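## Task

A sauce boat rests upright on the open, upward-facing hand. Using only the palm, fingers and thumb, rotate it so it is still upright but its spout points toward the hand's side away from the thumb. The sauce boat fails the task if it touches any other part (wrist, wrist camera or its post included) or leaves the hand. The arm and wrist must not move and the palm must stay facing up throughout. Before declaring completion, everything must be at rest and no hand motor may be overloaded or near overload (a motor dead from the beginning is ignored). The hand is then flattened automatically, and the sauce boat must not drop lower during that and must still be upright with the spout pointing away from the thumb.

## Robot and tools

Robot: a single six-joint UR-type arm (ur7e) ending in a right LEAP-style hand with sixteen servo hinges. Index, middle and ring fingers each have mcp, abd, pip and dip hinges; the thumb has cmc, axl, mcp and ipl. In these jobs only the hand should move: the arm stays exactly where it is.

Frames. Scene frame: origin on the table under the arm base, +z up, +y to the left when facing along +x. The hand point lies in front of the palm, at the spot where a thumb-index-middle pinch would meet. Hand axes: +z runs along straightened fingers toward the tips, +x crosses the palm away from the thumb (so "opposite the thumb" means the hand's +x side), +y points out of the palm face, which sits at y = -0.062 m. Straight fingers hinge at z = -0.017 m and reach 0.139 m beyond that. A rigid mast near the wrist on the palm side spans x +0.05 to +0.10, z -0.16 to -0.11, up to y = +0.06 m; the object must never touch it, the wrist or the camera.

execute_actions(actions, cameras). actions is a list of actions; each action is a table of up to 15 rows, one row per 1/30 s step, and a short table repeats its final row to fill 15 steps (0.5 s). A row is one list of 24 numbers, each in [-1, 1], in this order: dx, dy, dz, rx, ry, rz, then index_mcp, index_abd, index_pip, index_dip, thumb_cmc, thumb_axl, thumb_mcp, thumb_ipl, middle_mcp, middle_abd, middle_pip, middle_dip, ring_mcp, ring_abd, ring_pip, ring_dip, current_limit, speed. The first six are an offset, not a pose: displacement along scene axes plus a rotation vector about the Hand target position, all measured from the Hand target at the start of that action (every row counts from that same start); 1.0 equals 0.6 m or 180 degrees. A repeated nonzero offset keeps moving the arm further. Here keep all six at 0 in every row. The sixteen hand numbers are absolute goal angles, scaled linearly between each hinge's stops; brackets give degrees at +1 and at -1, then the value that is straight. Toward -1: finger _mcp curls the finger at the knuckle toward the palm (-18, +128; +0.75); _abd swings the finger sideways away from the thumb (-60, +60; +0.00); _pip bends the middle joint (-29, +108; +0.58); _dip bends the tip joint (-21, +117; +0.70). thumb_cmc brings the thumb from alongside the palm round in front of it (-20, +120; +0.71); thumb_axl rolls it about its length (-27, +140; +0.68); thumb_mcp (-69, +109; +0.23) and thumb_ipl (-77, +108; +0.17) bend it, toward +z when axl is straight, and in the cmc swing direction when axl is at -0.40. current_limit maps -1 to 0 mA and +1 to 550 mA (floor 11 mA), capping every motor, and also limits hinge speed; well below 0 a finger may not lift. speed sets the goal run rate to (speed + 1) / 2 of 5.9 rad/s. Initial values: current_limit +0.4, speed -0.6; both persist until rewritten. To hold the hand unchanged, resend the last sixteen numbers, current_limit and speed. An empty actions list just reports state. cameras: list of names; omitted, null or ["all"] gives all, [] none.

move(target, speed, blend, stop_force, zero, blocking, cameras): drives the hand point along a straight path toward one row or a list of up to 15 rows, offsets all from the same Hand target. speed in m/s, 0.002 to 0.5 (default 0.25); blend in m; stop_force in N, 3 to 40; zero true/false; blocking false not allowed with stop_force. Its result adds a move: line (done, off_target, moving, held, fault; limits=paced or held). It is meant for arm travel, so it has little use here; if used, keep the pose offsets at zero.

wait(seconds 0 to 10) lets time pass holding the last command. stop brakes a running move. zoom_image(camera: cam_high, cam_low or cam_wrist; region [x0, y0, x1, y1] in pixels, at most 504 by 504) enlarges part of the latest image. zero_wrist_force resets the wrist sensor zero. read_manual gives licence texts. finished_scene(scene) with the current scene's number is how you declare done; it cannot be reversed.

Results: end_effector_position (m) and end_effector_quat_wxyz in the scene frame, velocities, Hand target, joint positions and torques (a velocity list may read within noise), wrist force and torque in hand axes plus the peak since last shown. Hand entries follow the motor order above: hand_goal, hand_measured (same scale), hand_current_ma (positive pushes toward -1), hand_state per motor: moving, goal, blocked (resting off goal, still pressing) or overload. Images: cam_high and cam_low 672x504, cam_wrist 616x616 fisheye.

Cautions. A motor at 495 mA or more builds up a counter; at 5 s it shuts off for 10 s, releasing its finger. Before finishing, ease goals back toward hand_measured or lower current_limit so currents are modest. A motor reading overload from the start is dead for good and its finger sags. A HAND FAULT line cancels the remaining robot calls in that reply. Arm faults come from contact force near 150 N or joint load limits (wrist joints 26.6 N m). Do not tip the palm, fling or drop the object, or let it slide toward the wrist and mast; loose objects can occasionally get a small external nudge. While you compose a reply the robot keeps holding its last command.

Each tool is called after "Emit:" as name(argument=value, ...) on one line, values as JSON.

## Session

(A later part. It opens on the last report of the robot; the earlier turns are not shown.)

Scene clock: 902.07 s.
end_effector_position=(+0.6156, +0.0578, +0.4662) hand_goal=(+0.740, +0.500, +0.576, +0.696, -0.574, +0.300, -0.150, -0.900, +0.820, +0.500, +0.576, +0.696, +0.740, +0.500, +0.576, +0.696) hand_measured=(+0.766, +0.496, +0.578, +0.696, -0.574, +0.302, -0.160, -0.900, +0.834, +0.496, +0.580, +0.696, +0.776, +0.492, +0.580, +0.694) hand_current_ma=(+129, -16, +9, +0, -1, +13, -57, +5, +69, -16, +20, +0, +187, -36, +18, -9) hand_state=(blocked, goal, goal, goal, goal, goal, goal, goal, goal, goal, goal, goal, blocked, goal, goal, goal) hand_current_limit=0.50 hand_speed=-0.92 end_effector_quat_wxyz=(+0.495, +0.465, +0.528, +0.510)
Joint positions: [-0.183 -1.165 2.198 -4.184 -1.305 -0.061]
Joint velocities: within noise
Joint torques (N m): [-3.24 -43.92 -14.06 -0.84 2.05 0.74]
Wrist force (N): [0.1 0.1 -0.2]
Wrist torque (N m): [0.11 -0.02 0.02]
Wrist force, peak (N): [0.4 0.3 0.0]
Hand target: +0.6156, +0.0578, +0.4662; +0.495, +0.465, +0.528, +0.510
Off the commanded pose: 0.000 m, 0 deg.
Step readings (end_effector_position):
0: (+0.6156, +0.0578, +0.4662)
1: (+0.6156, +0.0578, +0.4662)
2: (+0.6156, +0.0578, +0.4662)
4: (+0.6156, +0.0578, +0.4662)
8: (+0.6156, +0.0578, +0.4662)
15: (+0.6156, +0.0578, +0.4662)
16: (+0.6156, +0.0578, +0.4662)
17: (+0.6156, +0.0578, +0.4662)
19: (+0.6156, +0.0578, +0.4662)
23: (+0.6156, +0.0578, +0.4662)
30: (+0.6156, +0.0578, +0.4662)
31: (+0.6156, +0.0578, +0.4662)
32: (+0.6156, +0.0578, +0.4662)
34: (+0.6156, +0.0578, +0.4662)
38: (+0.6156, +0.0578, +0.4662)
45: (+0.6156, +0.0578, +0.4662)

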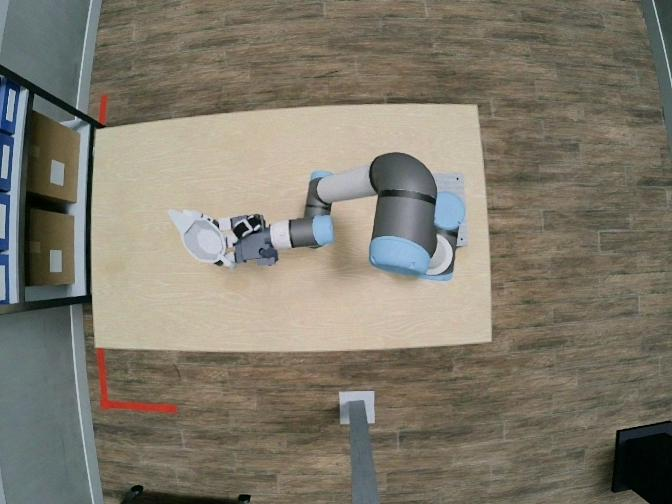

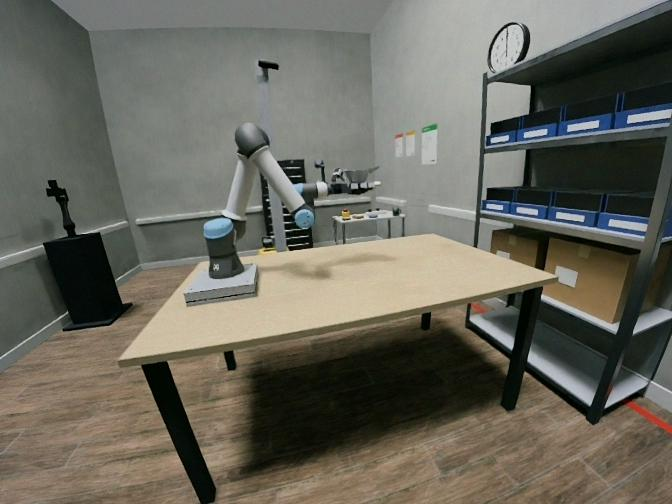

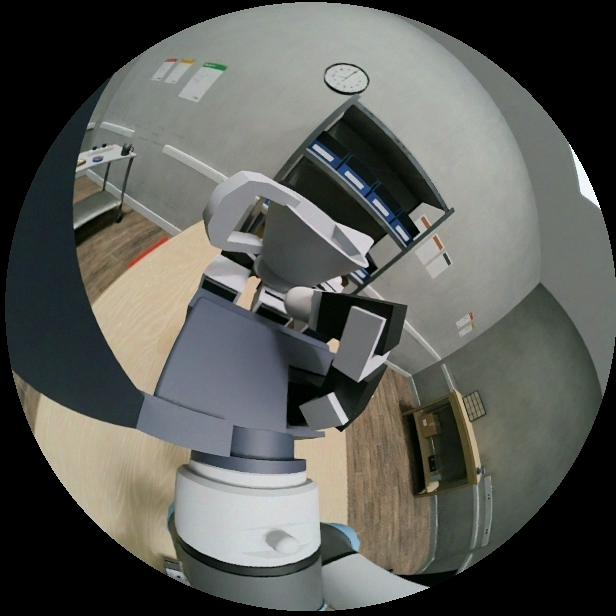

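Emit:
execute_actions(actions=[[[0,0,0,0,0,0,0.79,0.5,0.576,0.696,-0.575,0.3,-0.15,-0.9,0.73,0.5,0.576,0.696,0.79,0.5,0.576,0.696,0.5,-0.97]],[[0,0,0,0,0,0,0.79,0.5,0.576,0.696,-0.575,0.3,-0.15,-0.9,0.73,0.5,0.576,0.696,0.79,0.5,0.576,0.696,0.5,-0.97]],[[0,0,0,0,0,0,0.79,0.4,0.576,0.696,-0.575,0.3,-0.15,-0.9,0.73,0.4,0.576,0.696,0.79,0.4,0.576,0.696,0.5,-0.93]]])

Emit:
zoom_image(camera="cam_low", region=[310, 140, 400, 210])

Emit:
zoom_image(camera="cam_high", region=[160, 170, 300, 310])

Emit:
zoom_image(camera="cam_wrist", region=[130, 140, 430, 440])

Scene clock: 912.67 s.
end_effector_position=(+0.6156, +0.0578, +0.4662) hand_goal=(+0.790, +0.400, +0.576, +0.696, -0.574, +0.300, -0.150, -0.900, +0.730, +0.400, +0.576, +0.696, +0.790, +0.400, +0.576, +0.696) hand_measured=(+0.798, +0.404, +0.578, +0.696, -0.574, +0.302, -0.160, -0.900, +0.772, +0.402, +0.580, +0.696, +0.804, +0.402, +0.580, +0.694) hand_current_ma=(+44, +13, +9, +0, -1, +13, -57, +5, +214, +10, +20, +0, +72, +11, +18, -9) hand_state=(goal, goal, goal, goal, goal, goal, goal, goal, blocked, goal, goal, goal, goal, goal, goal, goal) hand_current_limit=0.50 hand_speed=-0.93 end_effector_quat_wxyz=(+0.495, +0.465, +0.528, +0.510)
Joint positions: [-0.183 -1.165 2.198 -4.184 -1.305 -0.061]
Joint velocities: within noise
Joint torques (N m): [-4.79 -43.81 -14.24 -0.8 1.97 0.66]
Wrist force (N): [0.0 0.2 0.0]
Wrist torque (N m): [0.11 -0.02 0.01]
Wrist force, peak (N): [0.3 0.2 -0.2]
Hand target: +0.6156, +0.0578, +0.4662; +0.495, +0.465, +0.528, +0.510
Off the commanded pose: 0.000 m, 0 deg.
Step readings (end_effector_position):
0: (+0.6156, +0.0578, +0.4662)
1: (+0.6156, +0.0578, +0.4662)
2: (+0.6156, +0.0578, +0.4662)
4: (+0.6156, +0.0578, +0.4662)
8: (+0.6156, +0.0578, +0.4662)
15: (+0.6156, +0.0578, +0.4662)
16: (+0.6156, +0.0578, +0.4662)
17: (+0.6156, +0.0578, +0.4662)
19: (+0.6156, +0.0578, +0.4662)
23: (+0.6156, +0.0578, +0.4662)
30: (+0.6156, +0.0578, +0.4662)
31: (+0.6156, +0.0578, +0.4662)
32: (+0.6156, +0.0578, +0.4662)
34: (+0.6156, +0.0578, +0.4662)
38: (+0.6156, +0.0578, +0.4662)
45: (+0.6156, +0.0578, +0.4662)

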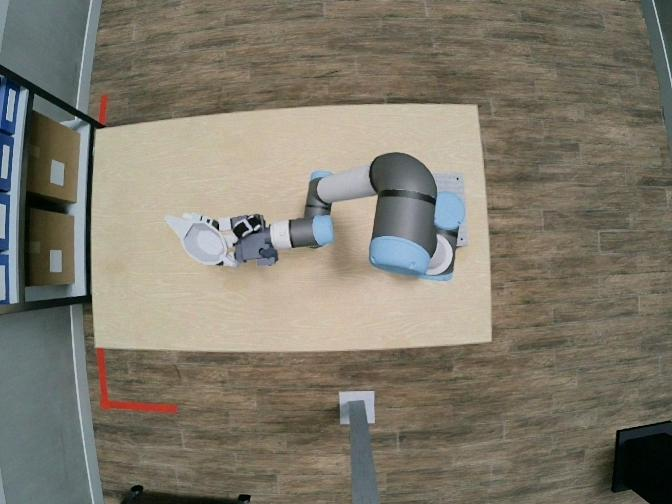

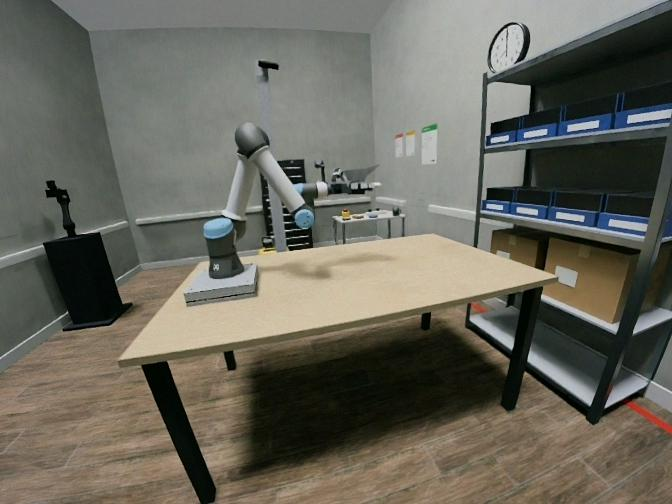

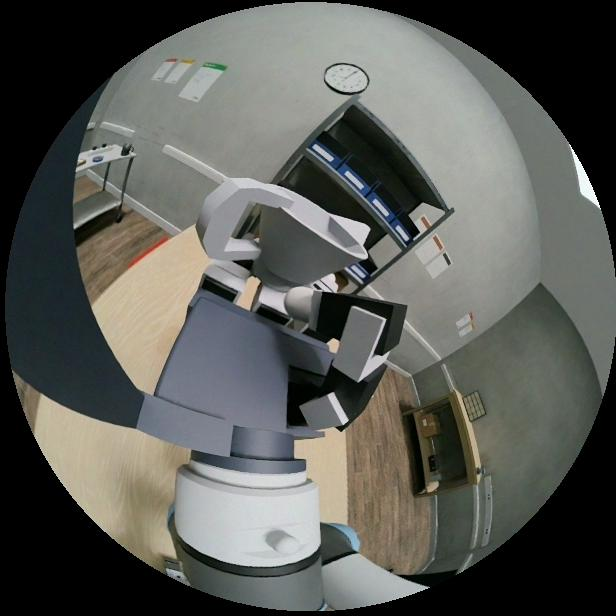

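Scaled by 5.600 from the camera's 672x504 image, which has a finer 960x720 frame.

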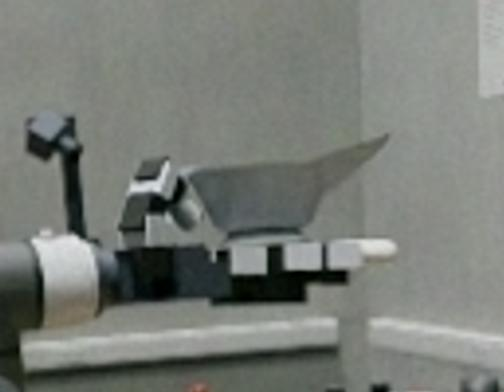

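Scaled by 3.600 from the camera's 672x504 image, which has a finer 960x720 frame.

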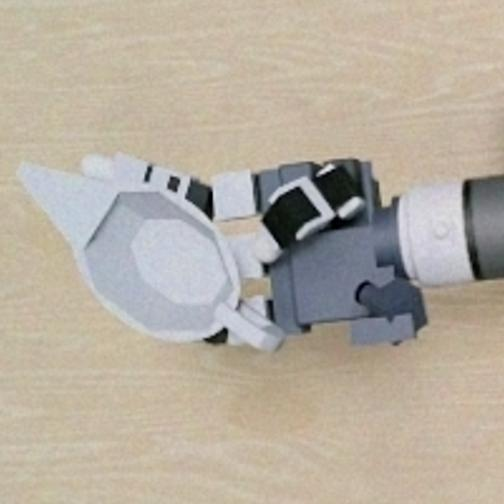

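Scaled by 1.680 from the camera's 616x616 image, which has a finer 880x880 frame.

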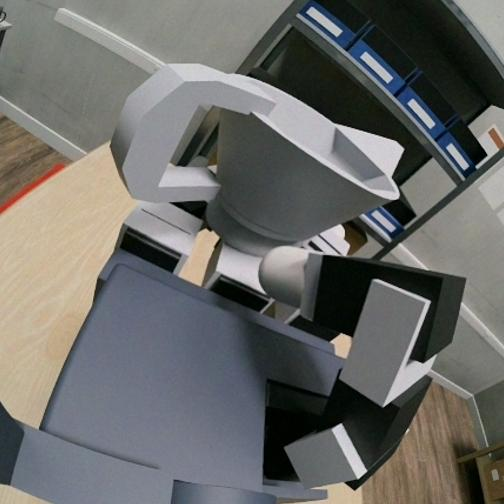

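Emit:
execute_actions(actions=[[[0,0,0,0,0,0,0.78,0.3,0.576,0.696,-0.575,0.3,-0.15,-0.9,0.73,0.3,0.576,0.696,0.78,0.3,0.576,0.696,0.5,-0.93]],[[0,0,0,0,0,0,0.78,0.2,0.576,0.696,-0.575,0.3,-0.15,-0.9,0.73,0.2,0.576,0.696,0.78,0.2,0.576,0.696,0.5,-0.93]],[[0,0,0,0,0,0,0.78,0.1,0.576,0.696,-0.575,0.3,-0.15,-0.9,0.73,0.1,0.576,0.696,0.78,0.1,0.576,0.696,0.5,-0.93]]])

Emit:
zoom_image(camera="cam_low", region=[310, 140, 400, 210])

Emit:
zoom_image(camera="cam_high", region=[160, 170, 300, 310])

Emit:
zoom_image(camera="cam_wrist", region=[130, 140, 430, 440])

Scene clock: 921.10 s.
end_effector_position=(+0.6156, +0.0578, +0.4662) hand_goal=(+0.780, +0.100, +0.576, +0.696, -0.574, +0.300, -0.150, -0.900, +0.730, +0.100, +0.576, +0.696, +0.780, +0.100, +0.576, +0.696) hand_measured=(+0.798, +0.104, +0.578, +0.696, -0.574, +0.302, -0.160, -0.900, +0.772, +0.102, +0.580, +0.696, +0.804, +0.102, +0.580, +0.694) hand_current_ma=(+96, +13, +9, +0, -1, +13, -57, +5, +214, +10, +20, +0, +124, +12, +18, -9) hand_state=(goal, goal, goal, goal, goal, goal, goal, goal, blocked, goal, goal, goal, blocked, goal, goal, goal) hand_current_limit=0.50 hand_speed=-0.93 end_effector_quat_wxyz=(+0.495, +0.465, +0.528, +0.510)
Joint positions: [-0.183 -1.165 2.198 -4.184 -1.305 -0.061]
Joint velocities: within noise
Joint torques (N m): [-3.87 -44.41 -14.18 -0.99 2.17 1]
Wrist force (N): [0.2 -0.1 0.0]
Wrist torque (N m): [0.08 -0.04 -0.01]
Wrist force, peak (N): [0.1 0.3 -0.2]
Hand target: +0.6156, +0.0578, +0.4662; +0.495, +0.465, +0.528, +0.510
Off the commanded pose: 0.000 m, 0 deg.
Step readings (end_effector_position):
0: (+0.6156, +0.0578, +0.4662)
1: (+0.6156, +0.0578, +0.4662)
2: (+0.6156, +0.0578, +0.4662)
4: (+0.6156, +0.0578, +0.4662)
8: (+0.6156, +0.0578, +0.4662)
15: (+0.6156, +0.0578, +0.4662)
16: (+0.6156, +0.0578, +0.4662)
17: (+0.6156, +0.0578, +0.4662)
19: (+0.6156, +0.0578, +0.4662)
23: (+0.6156, +0.0578, +0.4662)
30: (+0.6156, +0.0578, +0.4662)
31: (+0.6156, +0.0578, +0.4662)
32: (+0.6156, +0.0578, +0.4662)
34: (+0.6156, +0.0578, +0.4662)
38: (+0.6156, +0.0578, +0.4662)
45: (+0.6156, +0.0578, +0.4662)

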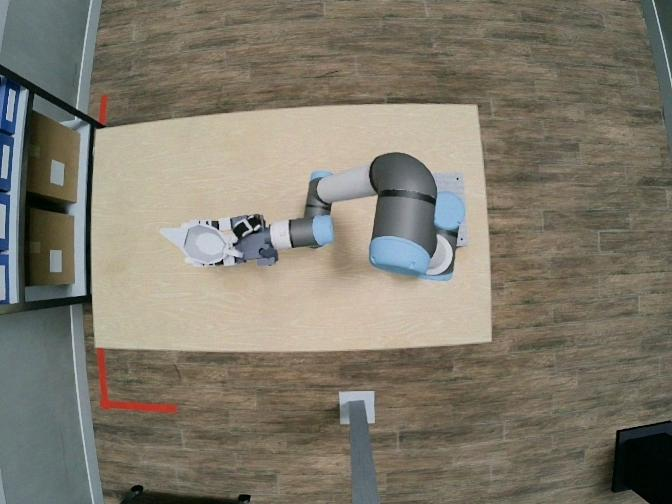

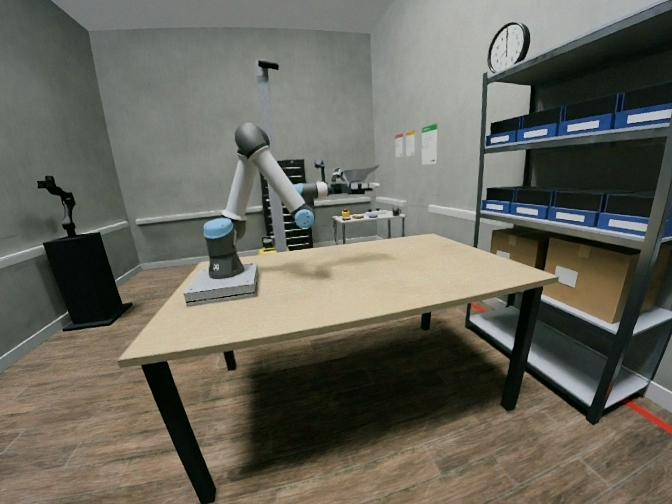

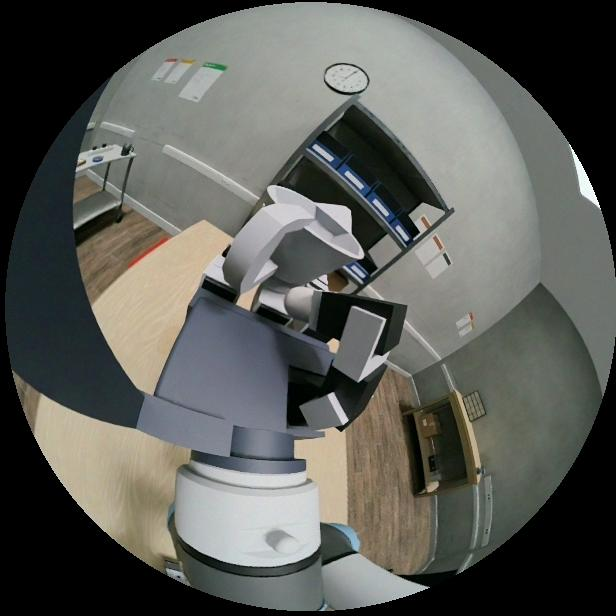

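Scaled by 5.600 from the camera's 672x504 image, which has a finer 960x720 frame.

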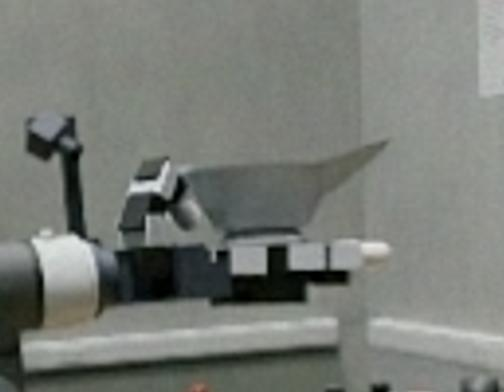

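Scaled by 3.600 from the camera's 672x504 image, which has a finer 960x720 frame.

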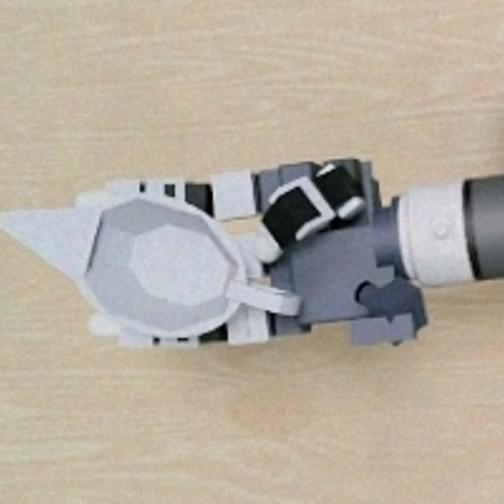

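Scaled by 1.680 from the camera's 616x616 image, which has a finer 880x880 frame.

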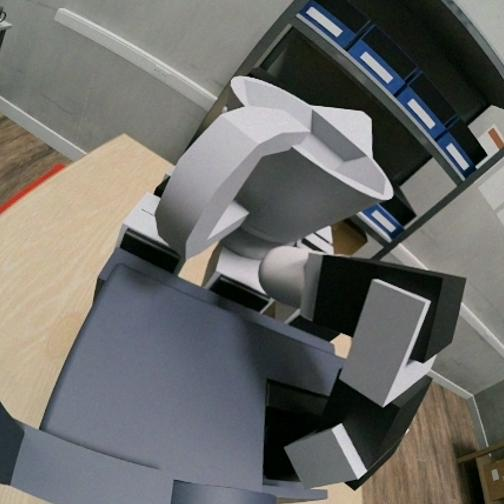

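Emit:
execute_actions(actions=[[[0,0,0,0,0,0,0.78,0.1,0.576,0.696,-0.575,0.3,0.2,-0.9,0.73,0.1,0.576,0.696,0.78,0.1,0.576,0.696,0.5,-0.85]],[[0,0,0,0,0,0,0.78,0.1,0.576,0.696,-0.575,0.3,0.5,-0.9,0.73,0.1,0.576,0.696,0.78,0.1,0.576,0.696,0.5,-0.85]],[[0,0,0,0,0,0,0.78,0.1,0.576,0.696,-0.575,0.3,0.5,-0.4,0.73,0.1,0.576,0.696,0.78,0.1,0.576,0.696,0.5,-0.8]],[[0,0,0,0,0,0,0.78,0.1,0.576,0.696,-0.575,0.5,0.4,0.1,0.73,0.1,0.576,0.696,0.78,0.1,0.576,0.696,0.5,-0.8]],[[0,0,0,0,0,0,0.78,0.1,0.576,0.696,-0.575,0.68,0.23,0.16,0.73,0.1,0.576,0.696,0.78,0.1,0.576,0.696,0.5,-0.85]],[[0,0,0,0,0,0,0.78,0.0,0.576,0.696,-0.575,0.68,0.23,0.16,0.73,0.0,0.576,0.696,0.78,0.0,0.576,0.696,0.5,-0.93]]])

Emit:
zoom_image(camera="cam_low", region=[310, 140, 400, 210])

Emit:
zoom_image(camera="cam_high", region=[150, 170, 290, 310])

Emit:
zoom_image(camera="cam_wrist", region=[130, 140, 430, 440])

Scene clock: 948.97 s.
end_effector_position=(+0.6156, +0.0578, +0.4662) hand_goal=(+0.780, +0.000, +0.576, +0.696, -0.574, +0.680, +0.230, +0.160, +0.730, +0.000, +0.576, +0.696, +0.780, +0.000, +0.576, +0.696) hand_measured=(+0.798, +0.004, +0.578, +0.696, -0.574, +0.678, +0.230, +0.040, +0.772, +0.002, +0.580, +0.696, +0.804, +0.002, +0.580, +0.694) hand_current_ma=(+96, +13, +9, +0, -1, -15, +5, -23, +214, +10, +20, +0, +124, +12, +18, -9) hand_state=(goal, goal, goal, goal, goal, goal, goal, moving, blocked, goal, goal, goal, blocked, goal, goal, goal) hand_current_limit=0.50 hand_speed=-0.93 end_effector_quat_wxyz=(+0.495, +0.465, +0.528, +0.510)
Joint positions: [-0.183 -1.165 2.198 -4.184 -1.305 -0.061]
Joint velocities: within noise
Joint torques (N m): [-4.61 -47.03 -12.15 -0.58 1.88 0.75]
Wrist force (N): [0.2 0.1 -0.2]
Wrist torque (N m): [0.10 -0.03 -0.01]
Wrist force, peak (N): [0.3 0.2 -0.3]
Hand target: +0.6156, +0.0578, +0.4662; +0.495, +0.465, +0.528, +0.510
Off the commanded pose: 0.000 m, 0 deg.
not at rest: the robot was still moving 3 seconds after this call's last action.
Step readings (end_effector_position):
0: (+0.6156, +0.0578, +0.4662)
1: (+0.6156, +0.0578, +0.4662)
2: (+0.6156, +0.0578, +0.4662)
4: (+0.6156, +0.0578, +0.4662)
8: (+0.6156, +0.0578, +0.4662)
15: (+0.6156, +0.0578, +0.4662)
16: (+0.6156, +0.0578, +0.4662)
17: (+0.6156, +0.0578, +0.4662)
19: (+0.6156, +0.0578, +0.4662)
23: (+0.6156, +0.0578, +0.4662)
30: (+0.6156, +0.0578, +0.4662)
31: (+0.6156, +0.0578, +0.4662)
32: (+0.6156, +0.0578, +0.4662)
34: (+0.6156, +0.0578, +0.4662)
38: (+0.6156, +0.0578, +0.4662)
45: (+0.6156, +0.0578, +0.4662)
46: (+0.6156, +0.0578, +0.4662)
47: (+0.6156, +0.0578, +0.4662)
49: (+0.6156, +0.0578, +0.4662)
53: (+0.6156, +0.0578, +0.4662)
60: (+0.6156, +0.0578, +0.4662)
61: (+0.6156, +0.0578, +0.4662)
62: (+0.6156, +0.0578, +0.4662)
64: (+0.6156, +0.0578, +0.4662)
68: (+0.6156, +0.0578, +0.4662)
75: (+0.6156, +0.0578, +0.4662)
76: (+0.6156, +0.0578, +0.4662)
77: (+0.6156, +0.0578, +0.4662)
79: (+0.6156, +0.0578, +0.4662)
83: (+0.6156, +0.0578, +0.4662)
90: (+0.6156, +0.0578, +0.4662)

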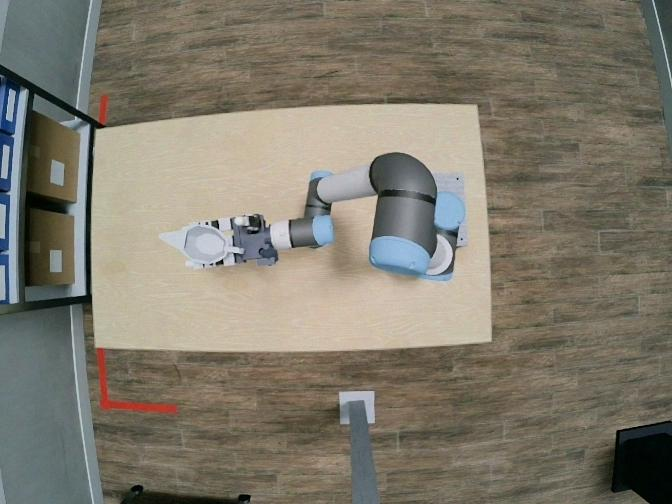

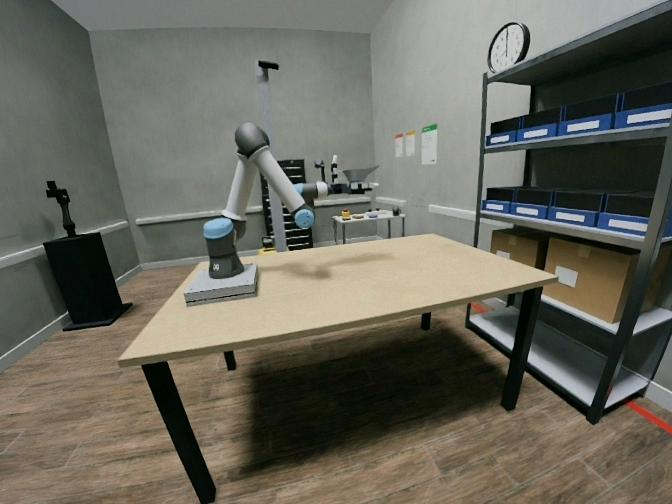

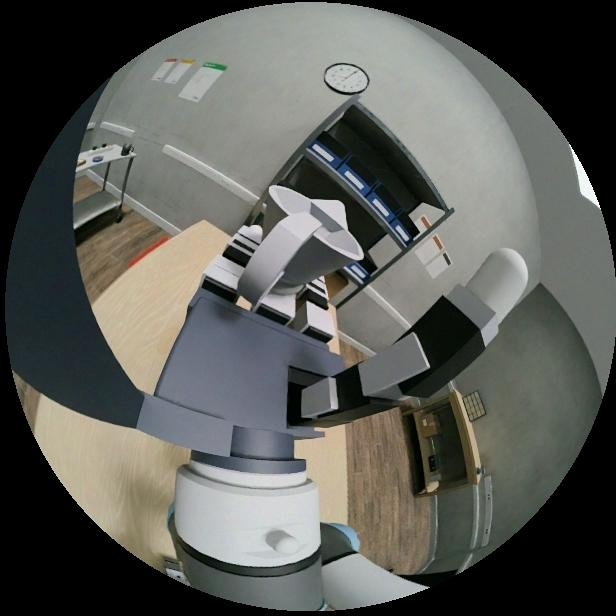

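Scaled by 5.600 from the camera's 672x504 image, which has a finer 960x720 frame.

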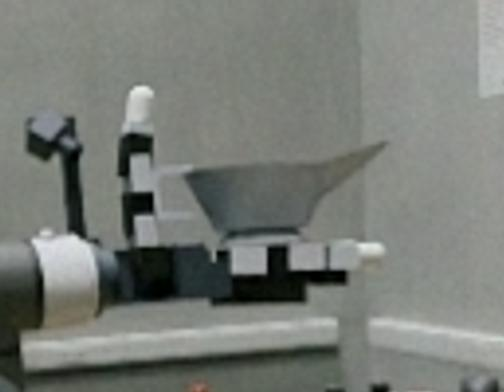

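Scaled by 3.600 from the camera's 672x504 image, which has a finer 960x720 frame.

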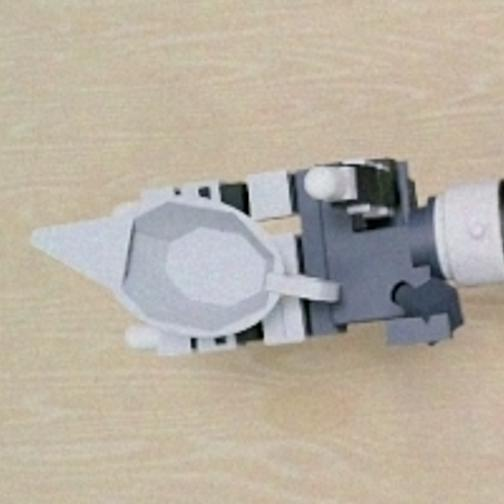

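Scaled by 1.680 from the camera's 616x616 image, which has a finer 880x880 frame.

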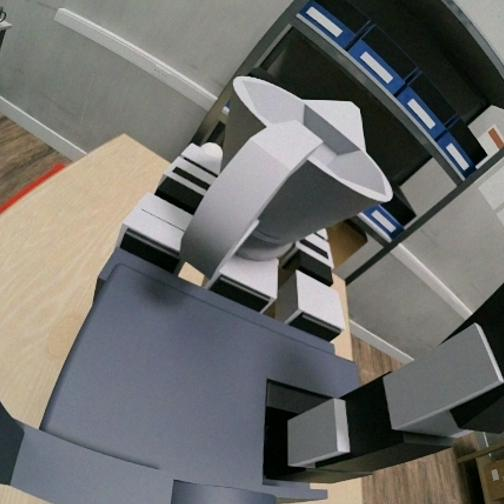

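Emit:
execute_actions(actions=[[[0,0,0,0,0,0,0.78,-0.1,0.576,0.696,-0.575,0.68,0.23,0.16,0.73,-0.1,0.576,0.696,0.78,-0.1,0.576,0.696,0.5,-0.93]],[[0,0,0,0,0,0,0.78,-0.2,0.576,0.696,-0.575,0.68,0.23,0.16,0.73,-0.2,0.576,0.696,0.78,-0.2,0.576,0.696,0.5,-0.93]]])

Emit:
zoom_image(camera="cam_high", region=[150, 170, 290, 310])

Emit:
zoom_image(camera="cam_low", region=[310, 140, 400, 210])

Scene clock: 970.37 s.
end_effector_position=(+0.6156, +0.0578, +0.4662) hand_goal=(+0.780, -0.200, +0.576, +0.696, -0.574, +0.680, +0.230, +0.160, +0.730, -0.200, +0.576, +0.696, +0.780, -0.200, +0.576, +0.696) hand_measured=(+0.798, -0.196, +0.578, +0.696, -0.574, +0.678, +0.230, +0.158, +0.772, -0.198, +0.580, +0.696, +0.804, -0.198, +0.580, +0.694) hand_current_ma=(+96, +13, +9, +0, -1, -14, +5, -13, +214, +11, +20, +0, +124, +12, +18, -9) hand_state=(goal, goal, goal, goal, goal, goal, goal, goal, blocked, goal, goal, goal, blocked, goal, goal, goal) hand_current_limit=0.50 hand_speed=-0.93 end_effector_quat_wxyz=(+0.495, +0.465, +0.528, +0.510)
Joint positions: [-0.183 -1.165 2.198 -4.184 -1.305 -0.061]
Joint velocities: within noise
Joint torques (N m): [-5.23 -47.46 -13.17 -0.69 2.19 0.8]
Wrist force (N): [0.0 0.0 0.0]
Wrist torque (N m): [0.06 -0.02 -0.04]
Wrist force, peak (N): [0.3 0.3 -0.3]
Hand target: +0.6156, +0.0578, +0.4662; +0.495, +0.465, +0.528, +0.510
Off the commanded pose: 0.000 m, 0 deg.
Step readings (end_effector_position):
0: (+0.6156, +0.0578, +0.4662)
1: (+0.6156, +0.0578, +0.4662)
2: (+0.6156, +0.0578, +0.4662)
4: (+0.6156, +0.0578, +0.4662)
8: (+0.6156, +0.0578, +0.4662)
15: (+0.6156, +0.0578, +0.4662)
16: (+0.6156, +0.0578, +0.4662)
17: (+0.6156, +0.0578, +0.4662)
19: (+0.6156, +0.0578, +0.4662)
23: (+0.6156, +0.0578, +0.4662)
30: (+0.6156, +0.0578, +0.4662)

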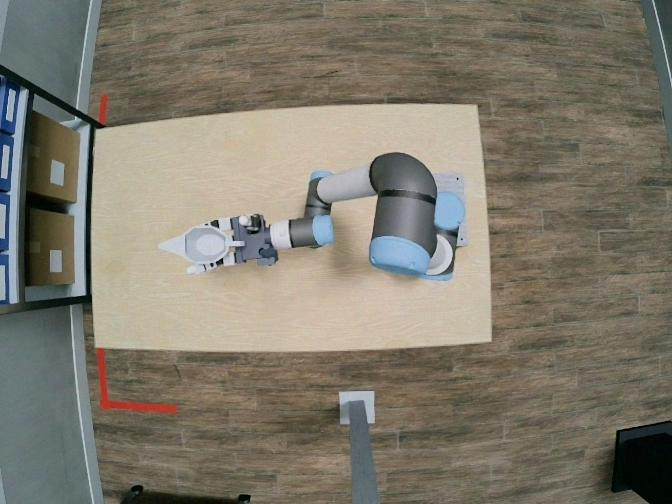

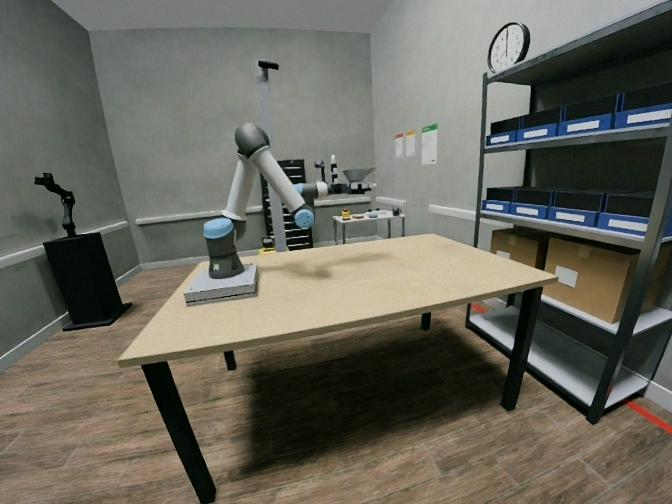

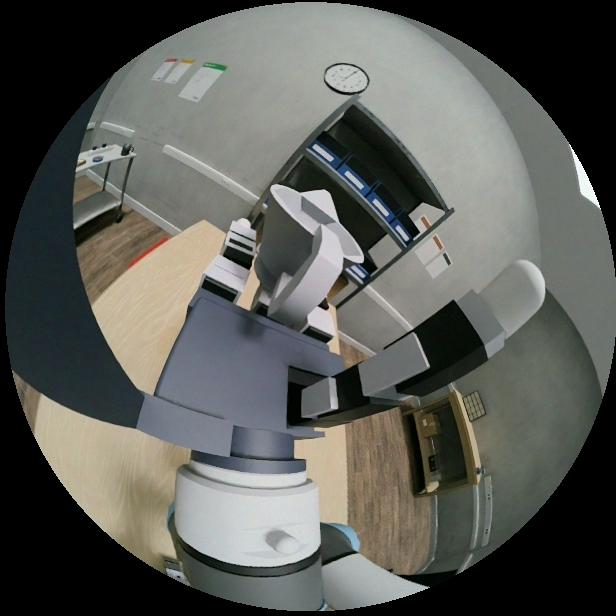

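Scaled by 3.600 from the camera's 672x504 image, which has a finer 960x720 frame.

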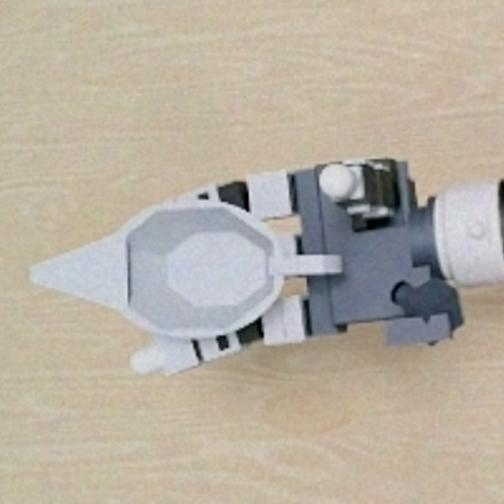

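Scaled by 5.600 from the camera's 672x504 image, which has a finer 960x720 frame.

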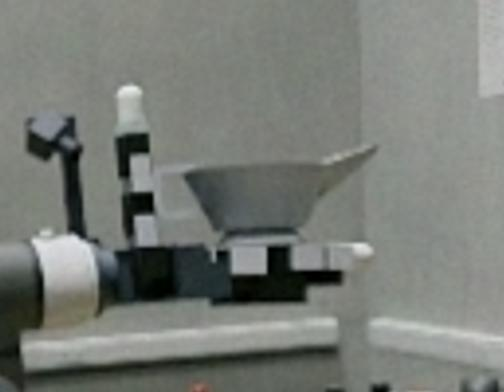

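Emit:
execute_actions(actions=[[[0,0,0,0,0,0,0.78,-0.3,0.576,0.696,-0.575,0.68,0.23,0.16,0.73,-0.3,0.576,0.696,0.78,-0.3,0.576,0.696,0.5,-0.93]],[[0,0,0,0,0,0,0.78,-0.4,0.576,0.696,-0.575,0.68,0.23,0.16,0.73,-0.4,0.576,0.696,0.78,-0.4,0.576,0.696,0.5,-0.93]],[[0,0,0,0,0,0,0.78,-0.5,0.576,0.696,-0.575,0.68,0.23,0.16,0.73,-0.5,0.576,0.696,0.78,-0.5,0.576,0.696,0.5,-0.93]]], cameras=["cam_high","cam_low"])

Emit:
zoom_image(camera="cam_high", region=[150, 170, 290, 310])

Emit:
zoom_image(camera="cam_low", region=[310, 140, 400, 210])

Scene clock: 979.30 s.
end_effector_position=(+0.6156, +0.0578, +0.4662) hand_goal=(+0.780, -0.500, +0.576, +0.696, -0.574, +0.680, +0.230, +0.160, +0.730, -0.500, +0.576, +0.696, +0.780, -0.500, +0.576, +0.696) hand_measured=(+0.798, -0.496, +0.578, +0.696, -0.574, +0.678, +0.230, +0.158, +0.770, -0.498, +0.580, +0.696, +0.804, -0.496, +0.580, +0.694) hand_current_ma=(+96, +14, +9, +0, -1, -14, +5, -13, +212, +11, +20, +0, +124, +13, +18, -9) hand_state=(goal, goal, goal, goal, goal, goal, goal, goal, blocked, goal, goal, goal, blocked, goal, goal, goal) hand_current_limit=0.50 hand_speed=-0.93 end_effector_quat_wxyz=(+0.495, +0.465, +0.528, +0.510)
Joint positions: [-0.183 -1.165 2.198 -4.184 -1.305 -0.061]
Joint velocities: within noise
Joint torques (N m): [-6.36 -47.6 -12.38 -0.62 2.16 0.9]
Wrist force (N): [0.1 0.0 -0.2]
Wrist torque (N m): [0.07 -0.03 -0.07]
Wrist force, peak (N): [0.4 0.2 -0.2]
Hand target: +0.6156, +0.0578, +0.4662; +0.495, +0.465, +0.528, +0.510
Off the commanded pose: 0.000 m, 0 deg.
Step readings (end_effector_position):
0: (+0.6156, +0.0578, +0.4662)
1: (+0.6156, +0.0578, +0.4662)
2: (+0.6156, +0.0578, +0.4662)
4: (+0.6156, +0.0578, +0.4662)
8: (+0.6156, +0.0578, +0.4662)
15: (+0.6156, +0.0578, +0.4662)
16: (+0.6156, +0.0578, +0.4662)
17: (+0.6156, +0.0578, +0.4662)
19: (+0.6156, +0.0578, +0.4662)
23: (+0.6156, +0.0578, +0.4662)
30: (+0.6156, +0.0578, +0.4662)
31: (+0.6156, +0.0578, +0.4662)
32: (+0.6156, +0.0578, +0.4662)
34: (+0.6156, +0.0578, +0.4662)
38: (+0.6156, +0.0578, +0.4662)
45: (+0.6156, +0.0578, +0.4662)
Images, in order (width x height): cam_high 672x504, cam_low 672x504.

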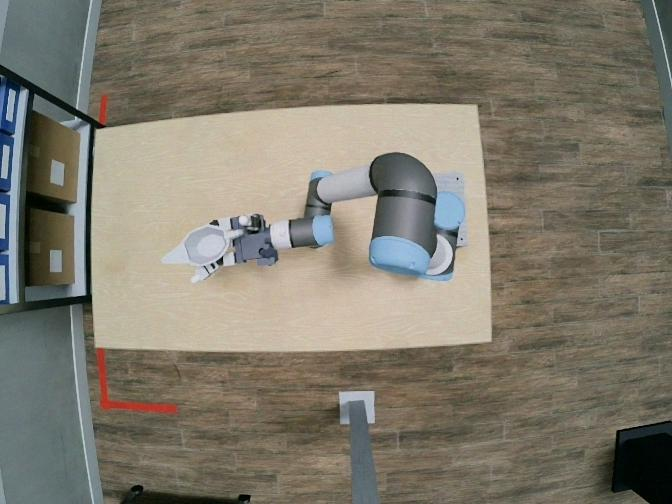

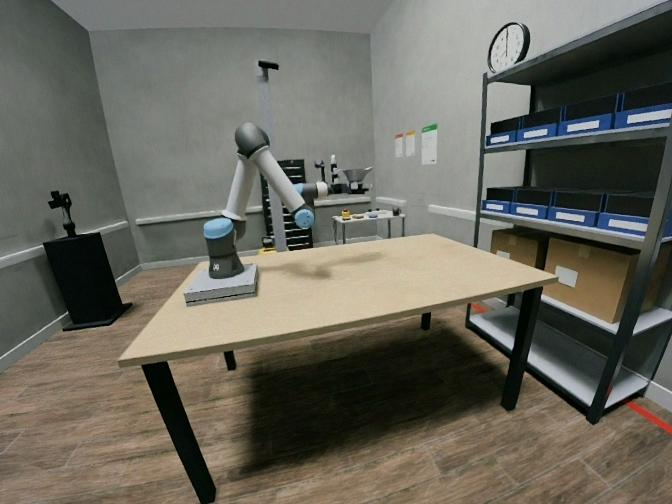

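Scaled by 3.600 from the camera's 672x504 image, which has a finer 960x720 frame.

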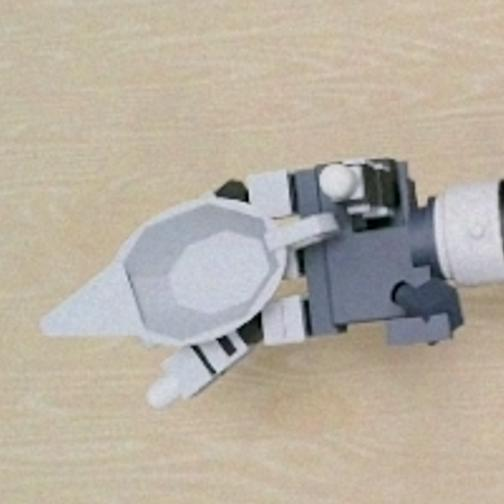

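Scaled by 5.600 from the camera's 672x504 image, which has a finer 960x720 frame.

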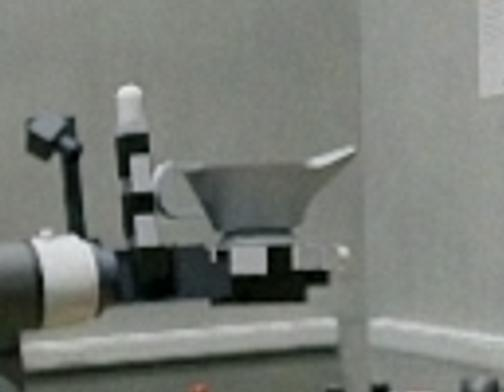

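Emit:
execute_actions(actions=[[[0,0,0,0,0,0,0.78,-0.5,0.576,0.696,-0.3,0.68,0.23,0.16,0.73,-0.5,0.576,0.696,0.78,-0.5,0.576,0.696,0.5,-0.9]],[[0,0,0,0,0,0,0.78,-0.5,0.576,0.696,0.0,0.68,0.23,0.16,0.73,-0.5,0.576,0.696,0.78,-0.5,0.576,0.696,0.5,-0.85]],[[0,0,0,0,0,0,0.78,-0.5,0.576,0.696,0.4,0.68,0.23,0.16,0.73,-0.5,0.576,0.696,0.78,-0.5,0.576,0.696,0.5,-0.8]],[[0,0,0,0,0,0,0.78,-0.5,0.576,0.696,0.7,0.68,0.23,0.16,0.73,-0.5,0.576,0.696,0.78,-0.5,0.576,0.696,0.5,-0.85]],[[0,0,0,0,0,0,0.78,-0.6,0.576,0.696,0.7,0.68,0.23,0.16,0.73,-0.6,0.576,0.696,0.78,-0.6,0.576,0.696,0.5,-0.93]]], cameras=["cam_high","cam_low"])

Emit:
zoom_image(camera="cam_high", region=[150, 170, 290, 310])

Emit:
zoom_image(camera="cam_low", region=[310, 140, 400, 210])

Scene clock: 995.87 s.
end_effector_position=(+0.6156, +0.0578, +0.4662) hand_goal=(+0.780, -0.600, +0.576, +0.696, +0.700, +0.680, +0.230, +0.160, +0.730, -0.600, +0.576, +0.696, +0.780, -0.600, +0.576, +0.696) hand_measured=(+0.798, -0.596, +0.578, +0.696, +0.710, +0.678, +0.230, +0.158, +0.770, -0.598, +0.580, +0.696, +0.804, -0.596, +0.580, +0.694) hand_current_ma=(+96, +14, +9, +0, +46, -14, +5, -12, +207, +11, +20, +0, +124, +13, +18, -9) hand_state=(goal, goal, goal, goal, goal, goal, goal, goal, blocked, goal, goal, goal, blocked, goal, goal, goal) hand_current_limit=0.50 hand_speed=-0.93 end_effector_quat_wxyz=(+0.495, +0.465, +0.528, +0.510)
Joint positions: [-0.183 -1.165 2.198 -4.184 -1.305 -0.061]
Joint velocities: within noise
Joint torques (N m): [-5.88 -48.32 -11.63 -0.92 2.03 0.74]
Wrist force (N): [0.2 -0.1 -0.1]
Wrist torque (N m): [0.04 -0.04 0.00]
Wrist force, peak (N): [0.3 0.2 -0.2]
Hand target: +0.6156, +0.0578, +0.4662; +0.495, +0.465, +0.528, +0.510
Off the commanded pose: 0.000 m, 0 deg.
Step readings (end_effector_position):
0: (+0.6156, +0.0578, +0.4662)
1: (+0.6156, +0.0578, +0.4662)
2: (+0.6156, +0.0578, +0.4662)
4: (+0.6156, +0.0578, +0.4662)
8: (+0.6156, +0.0578, +0.4662)
15: (+0.6156, +0.0578, +0.4662)
16: (+0.6156, +0.0578, +0.4662)
17: (+0.6156, +0.0578, +0.4662)
19: (+0.6156, +0.0578, +0.4662)
23: (+0.6156, +0.0578, +0.4662)
30: (+0.6156, +0.0578, +0.4662)
31: (+0.6156, +0.0578, +0.4662)
32: (+0.6156, +0.0578, +0.4662)
34: (+0.6156, +0.0578, +0.4662)
38: (+0.6156, +0.0578, +0.4662)
45: (+0.6156, +0.0578, +0.4662)
46: (+0.6156, +0.0578, +0.4662)
47: (+0.6156, +0.0578, +0.4662)
49: (+0.6156, +0.0578, +0.4662)
53: (+0.6156, +0.0578, +0.4662)
60: (+0.6156, +0.0578, +0.4662)
61: (+0.6156, +0.0578, +0.4662)
62: (+0.6156, +0.0578, +0.4662)
64: (+0.6156, +0.0578, +0.4662)
68: (+0.6156, +0.0578, +0.4662)
75: (+0.6156, +0.0578, +0.4662)
Images, in order (width x height): cam_high 672x504, cam_low 672x504.

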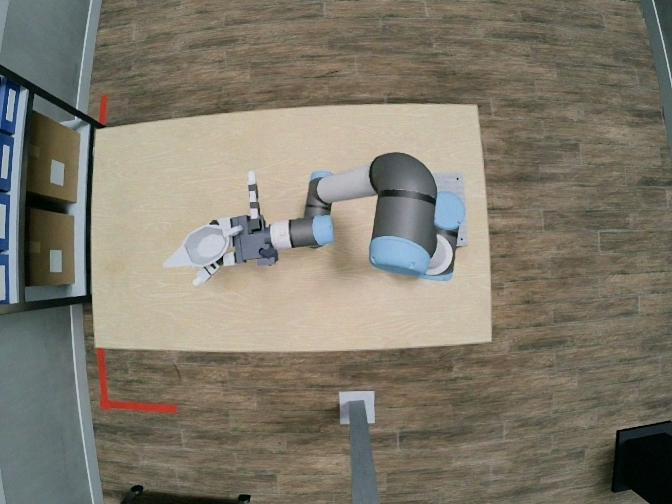

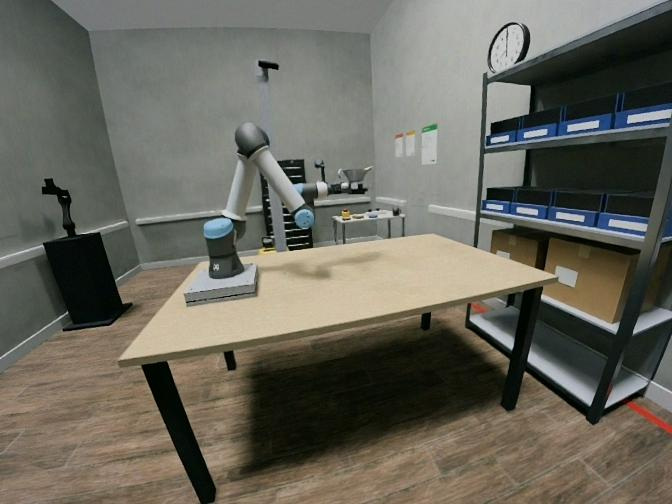

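Scaled by 3.600 from the camera's 672x504 image, which has a finer 960x720 frame.

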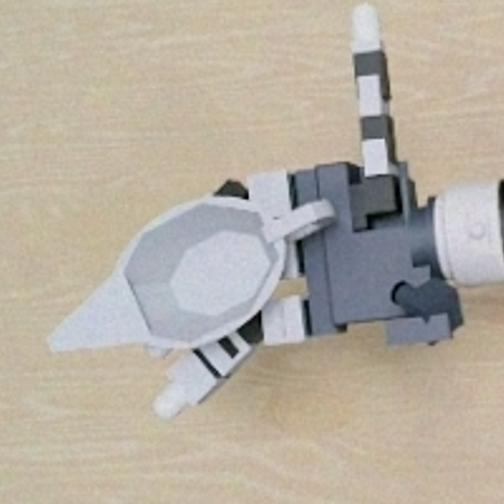

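Scaled by 5.600 from the camera's 672x504 image, which has a finer 960x720 frame.

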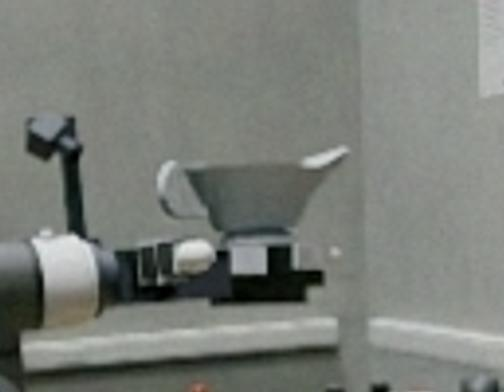

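Emit:
execute_actions(actions=[[[0,0,0,0,0,0,0.74,-0.6,0.576,0.696,0.7,0.68,0.23,0.16,0.77,-0.6,0.576,0.696,0.74,-0.6,0.576,0.696,0.5,-0.97]],[[0,0,0,0,0,0,0.74,-0.6,0.576,0.696,0.7,0.68,0.23,0.16,0.81,-0.6,0.576,0.696,0.74,-0.6,0.576,0.696,0.5,-0.97]]], cameras=["cam_high","cam_low"])

Emit:
zoom_image(camera="cam_low", region=[310, 140, 400, 210])

Scene clock: 1002.37 s.
end_effector_position=(+0.6156, +0.0578, +0.4662) hand_goal=(+0.740, -0.600, +0.576, +0.696, +0.700, +0.680, +0.230, +0.160, +0.810, -0.600, +0.576, +0.696, +0.740, -0.600, +0.576, +0.696) hand_measured=(+0.774, -0.596, +0.578, +0.696, +0.710, +0.678, +0.230, +0.158, +0.818, -0.598, +0.580, +0.696, +0.776, -0.598, +0.580, +0.694) hand_current_ma=(+175, +14, +9, +0, +46, -14, +5, -12, +40, +11, +20, +0, +188, +12, +18, -9) hand_state=(blocked, goal, goal, goal, goal, goal, goal, goal, goal, goal, goal, goal, blocked, goal, goal, goal) hand_current_limit=0.50 hand_speed=-0.97 end_effector_quat_wxyz=(+0.495, +0.465, +0.528, +0.510)
Joint positions: [-0.183 -1.165 2.198 -4.184 -1.305 -0.061]
Joint velocities: within noise
Joint torques (N m): [-7.37 -46.34 -10.46 -0.72 2.28 0.49]
Wrist force (N): [0.1 0.2 -0.2]
Wrist torque (N m): [0.08 -0.03 0.00]
Wrist force, peak (N): [-0.1 0.3 -0.3]
Hand target: +0.6156, +0.0578, +0.4662; +0.495, +0.465, +0.528, +0.510
Off the commanded pose: 0.000 m, 0 deg.
Step readings (end_effector_position):
0: (+0.6156, +0.0578, +0.4662)
1: (+0.6156, +0.0578, +0.4662)
2: (+0.6156, +0.0578, +0.4662)
4: (+0.6156, +0.0578, +0.4662)
8: (+0.6156, +0.0578, +0.4662)
15: (+0.6156, +0.0578, +0.4662)
16: (+0.6156, +0.0578, +0.4662)
17: (+0.6156, +0.0578, +0.4662)
19: (+0.6156, +0.0578, +0.4662)
23: (+0.6156, +0.0578, +0.4662)
30: (+0.6156, +0.0578, +0.4662)
Images, in order (width x height): cam_high 672x504, cam_low 672x504.

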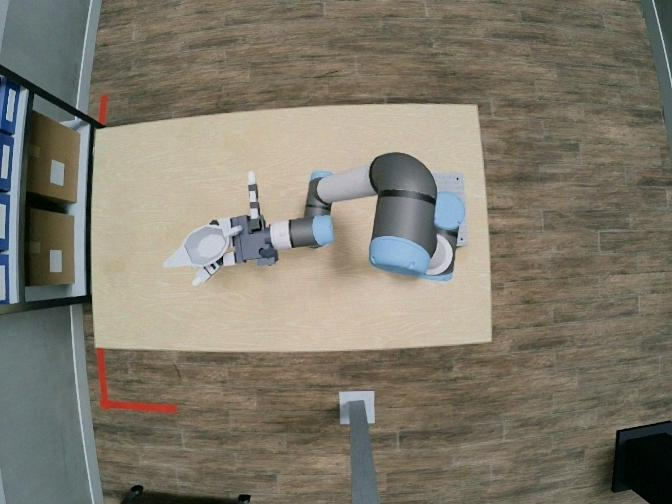

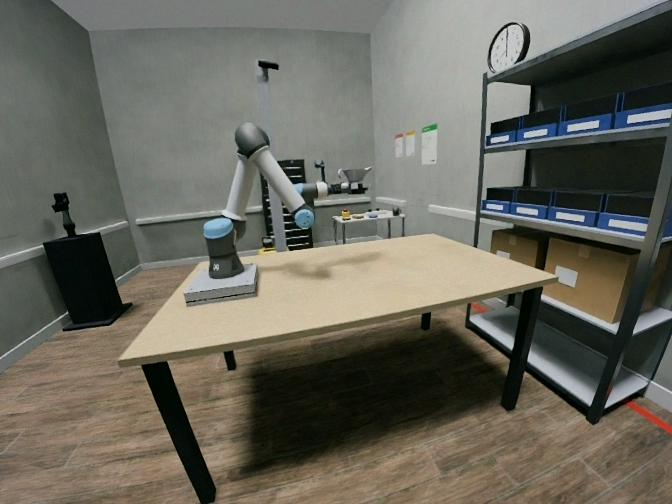

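Scaled by 5.600 from the camera's 672x504 image, which has a finer 960x720 frame.

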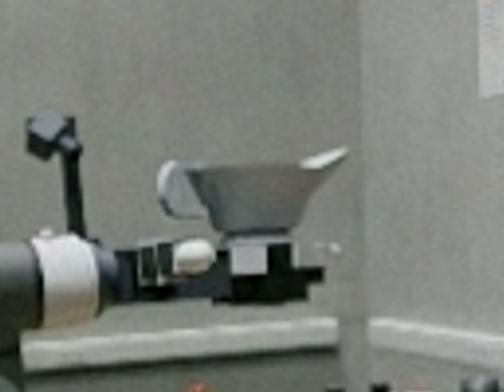

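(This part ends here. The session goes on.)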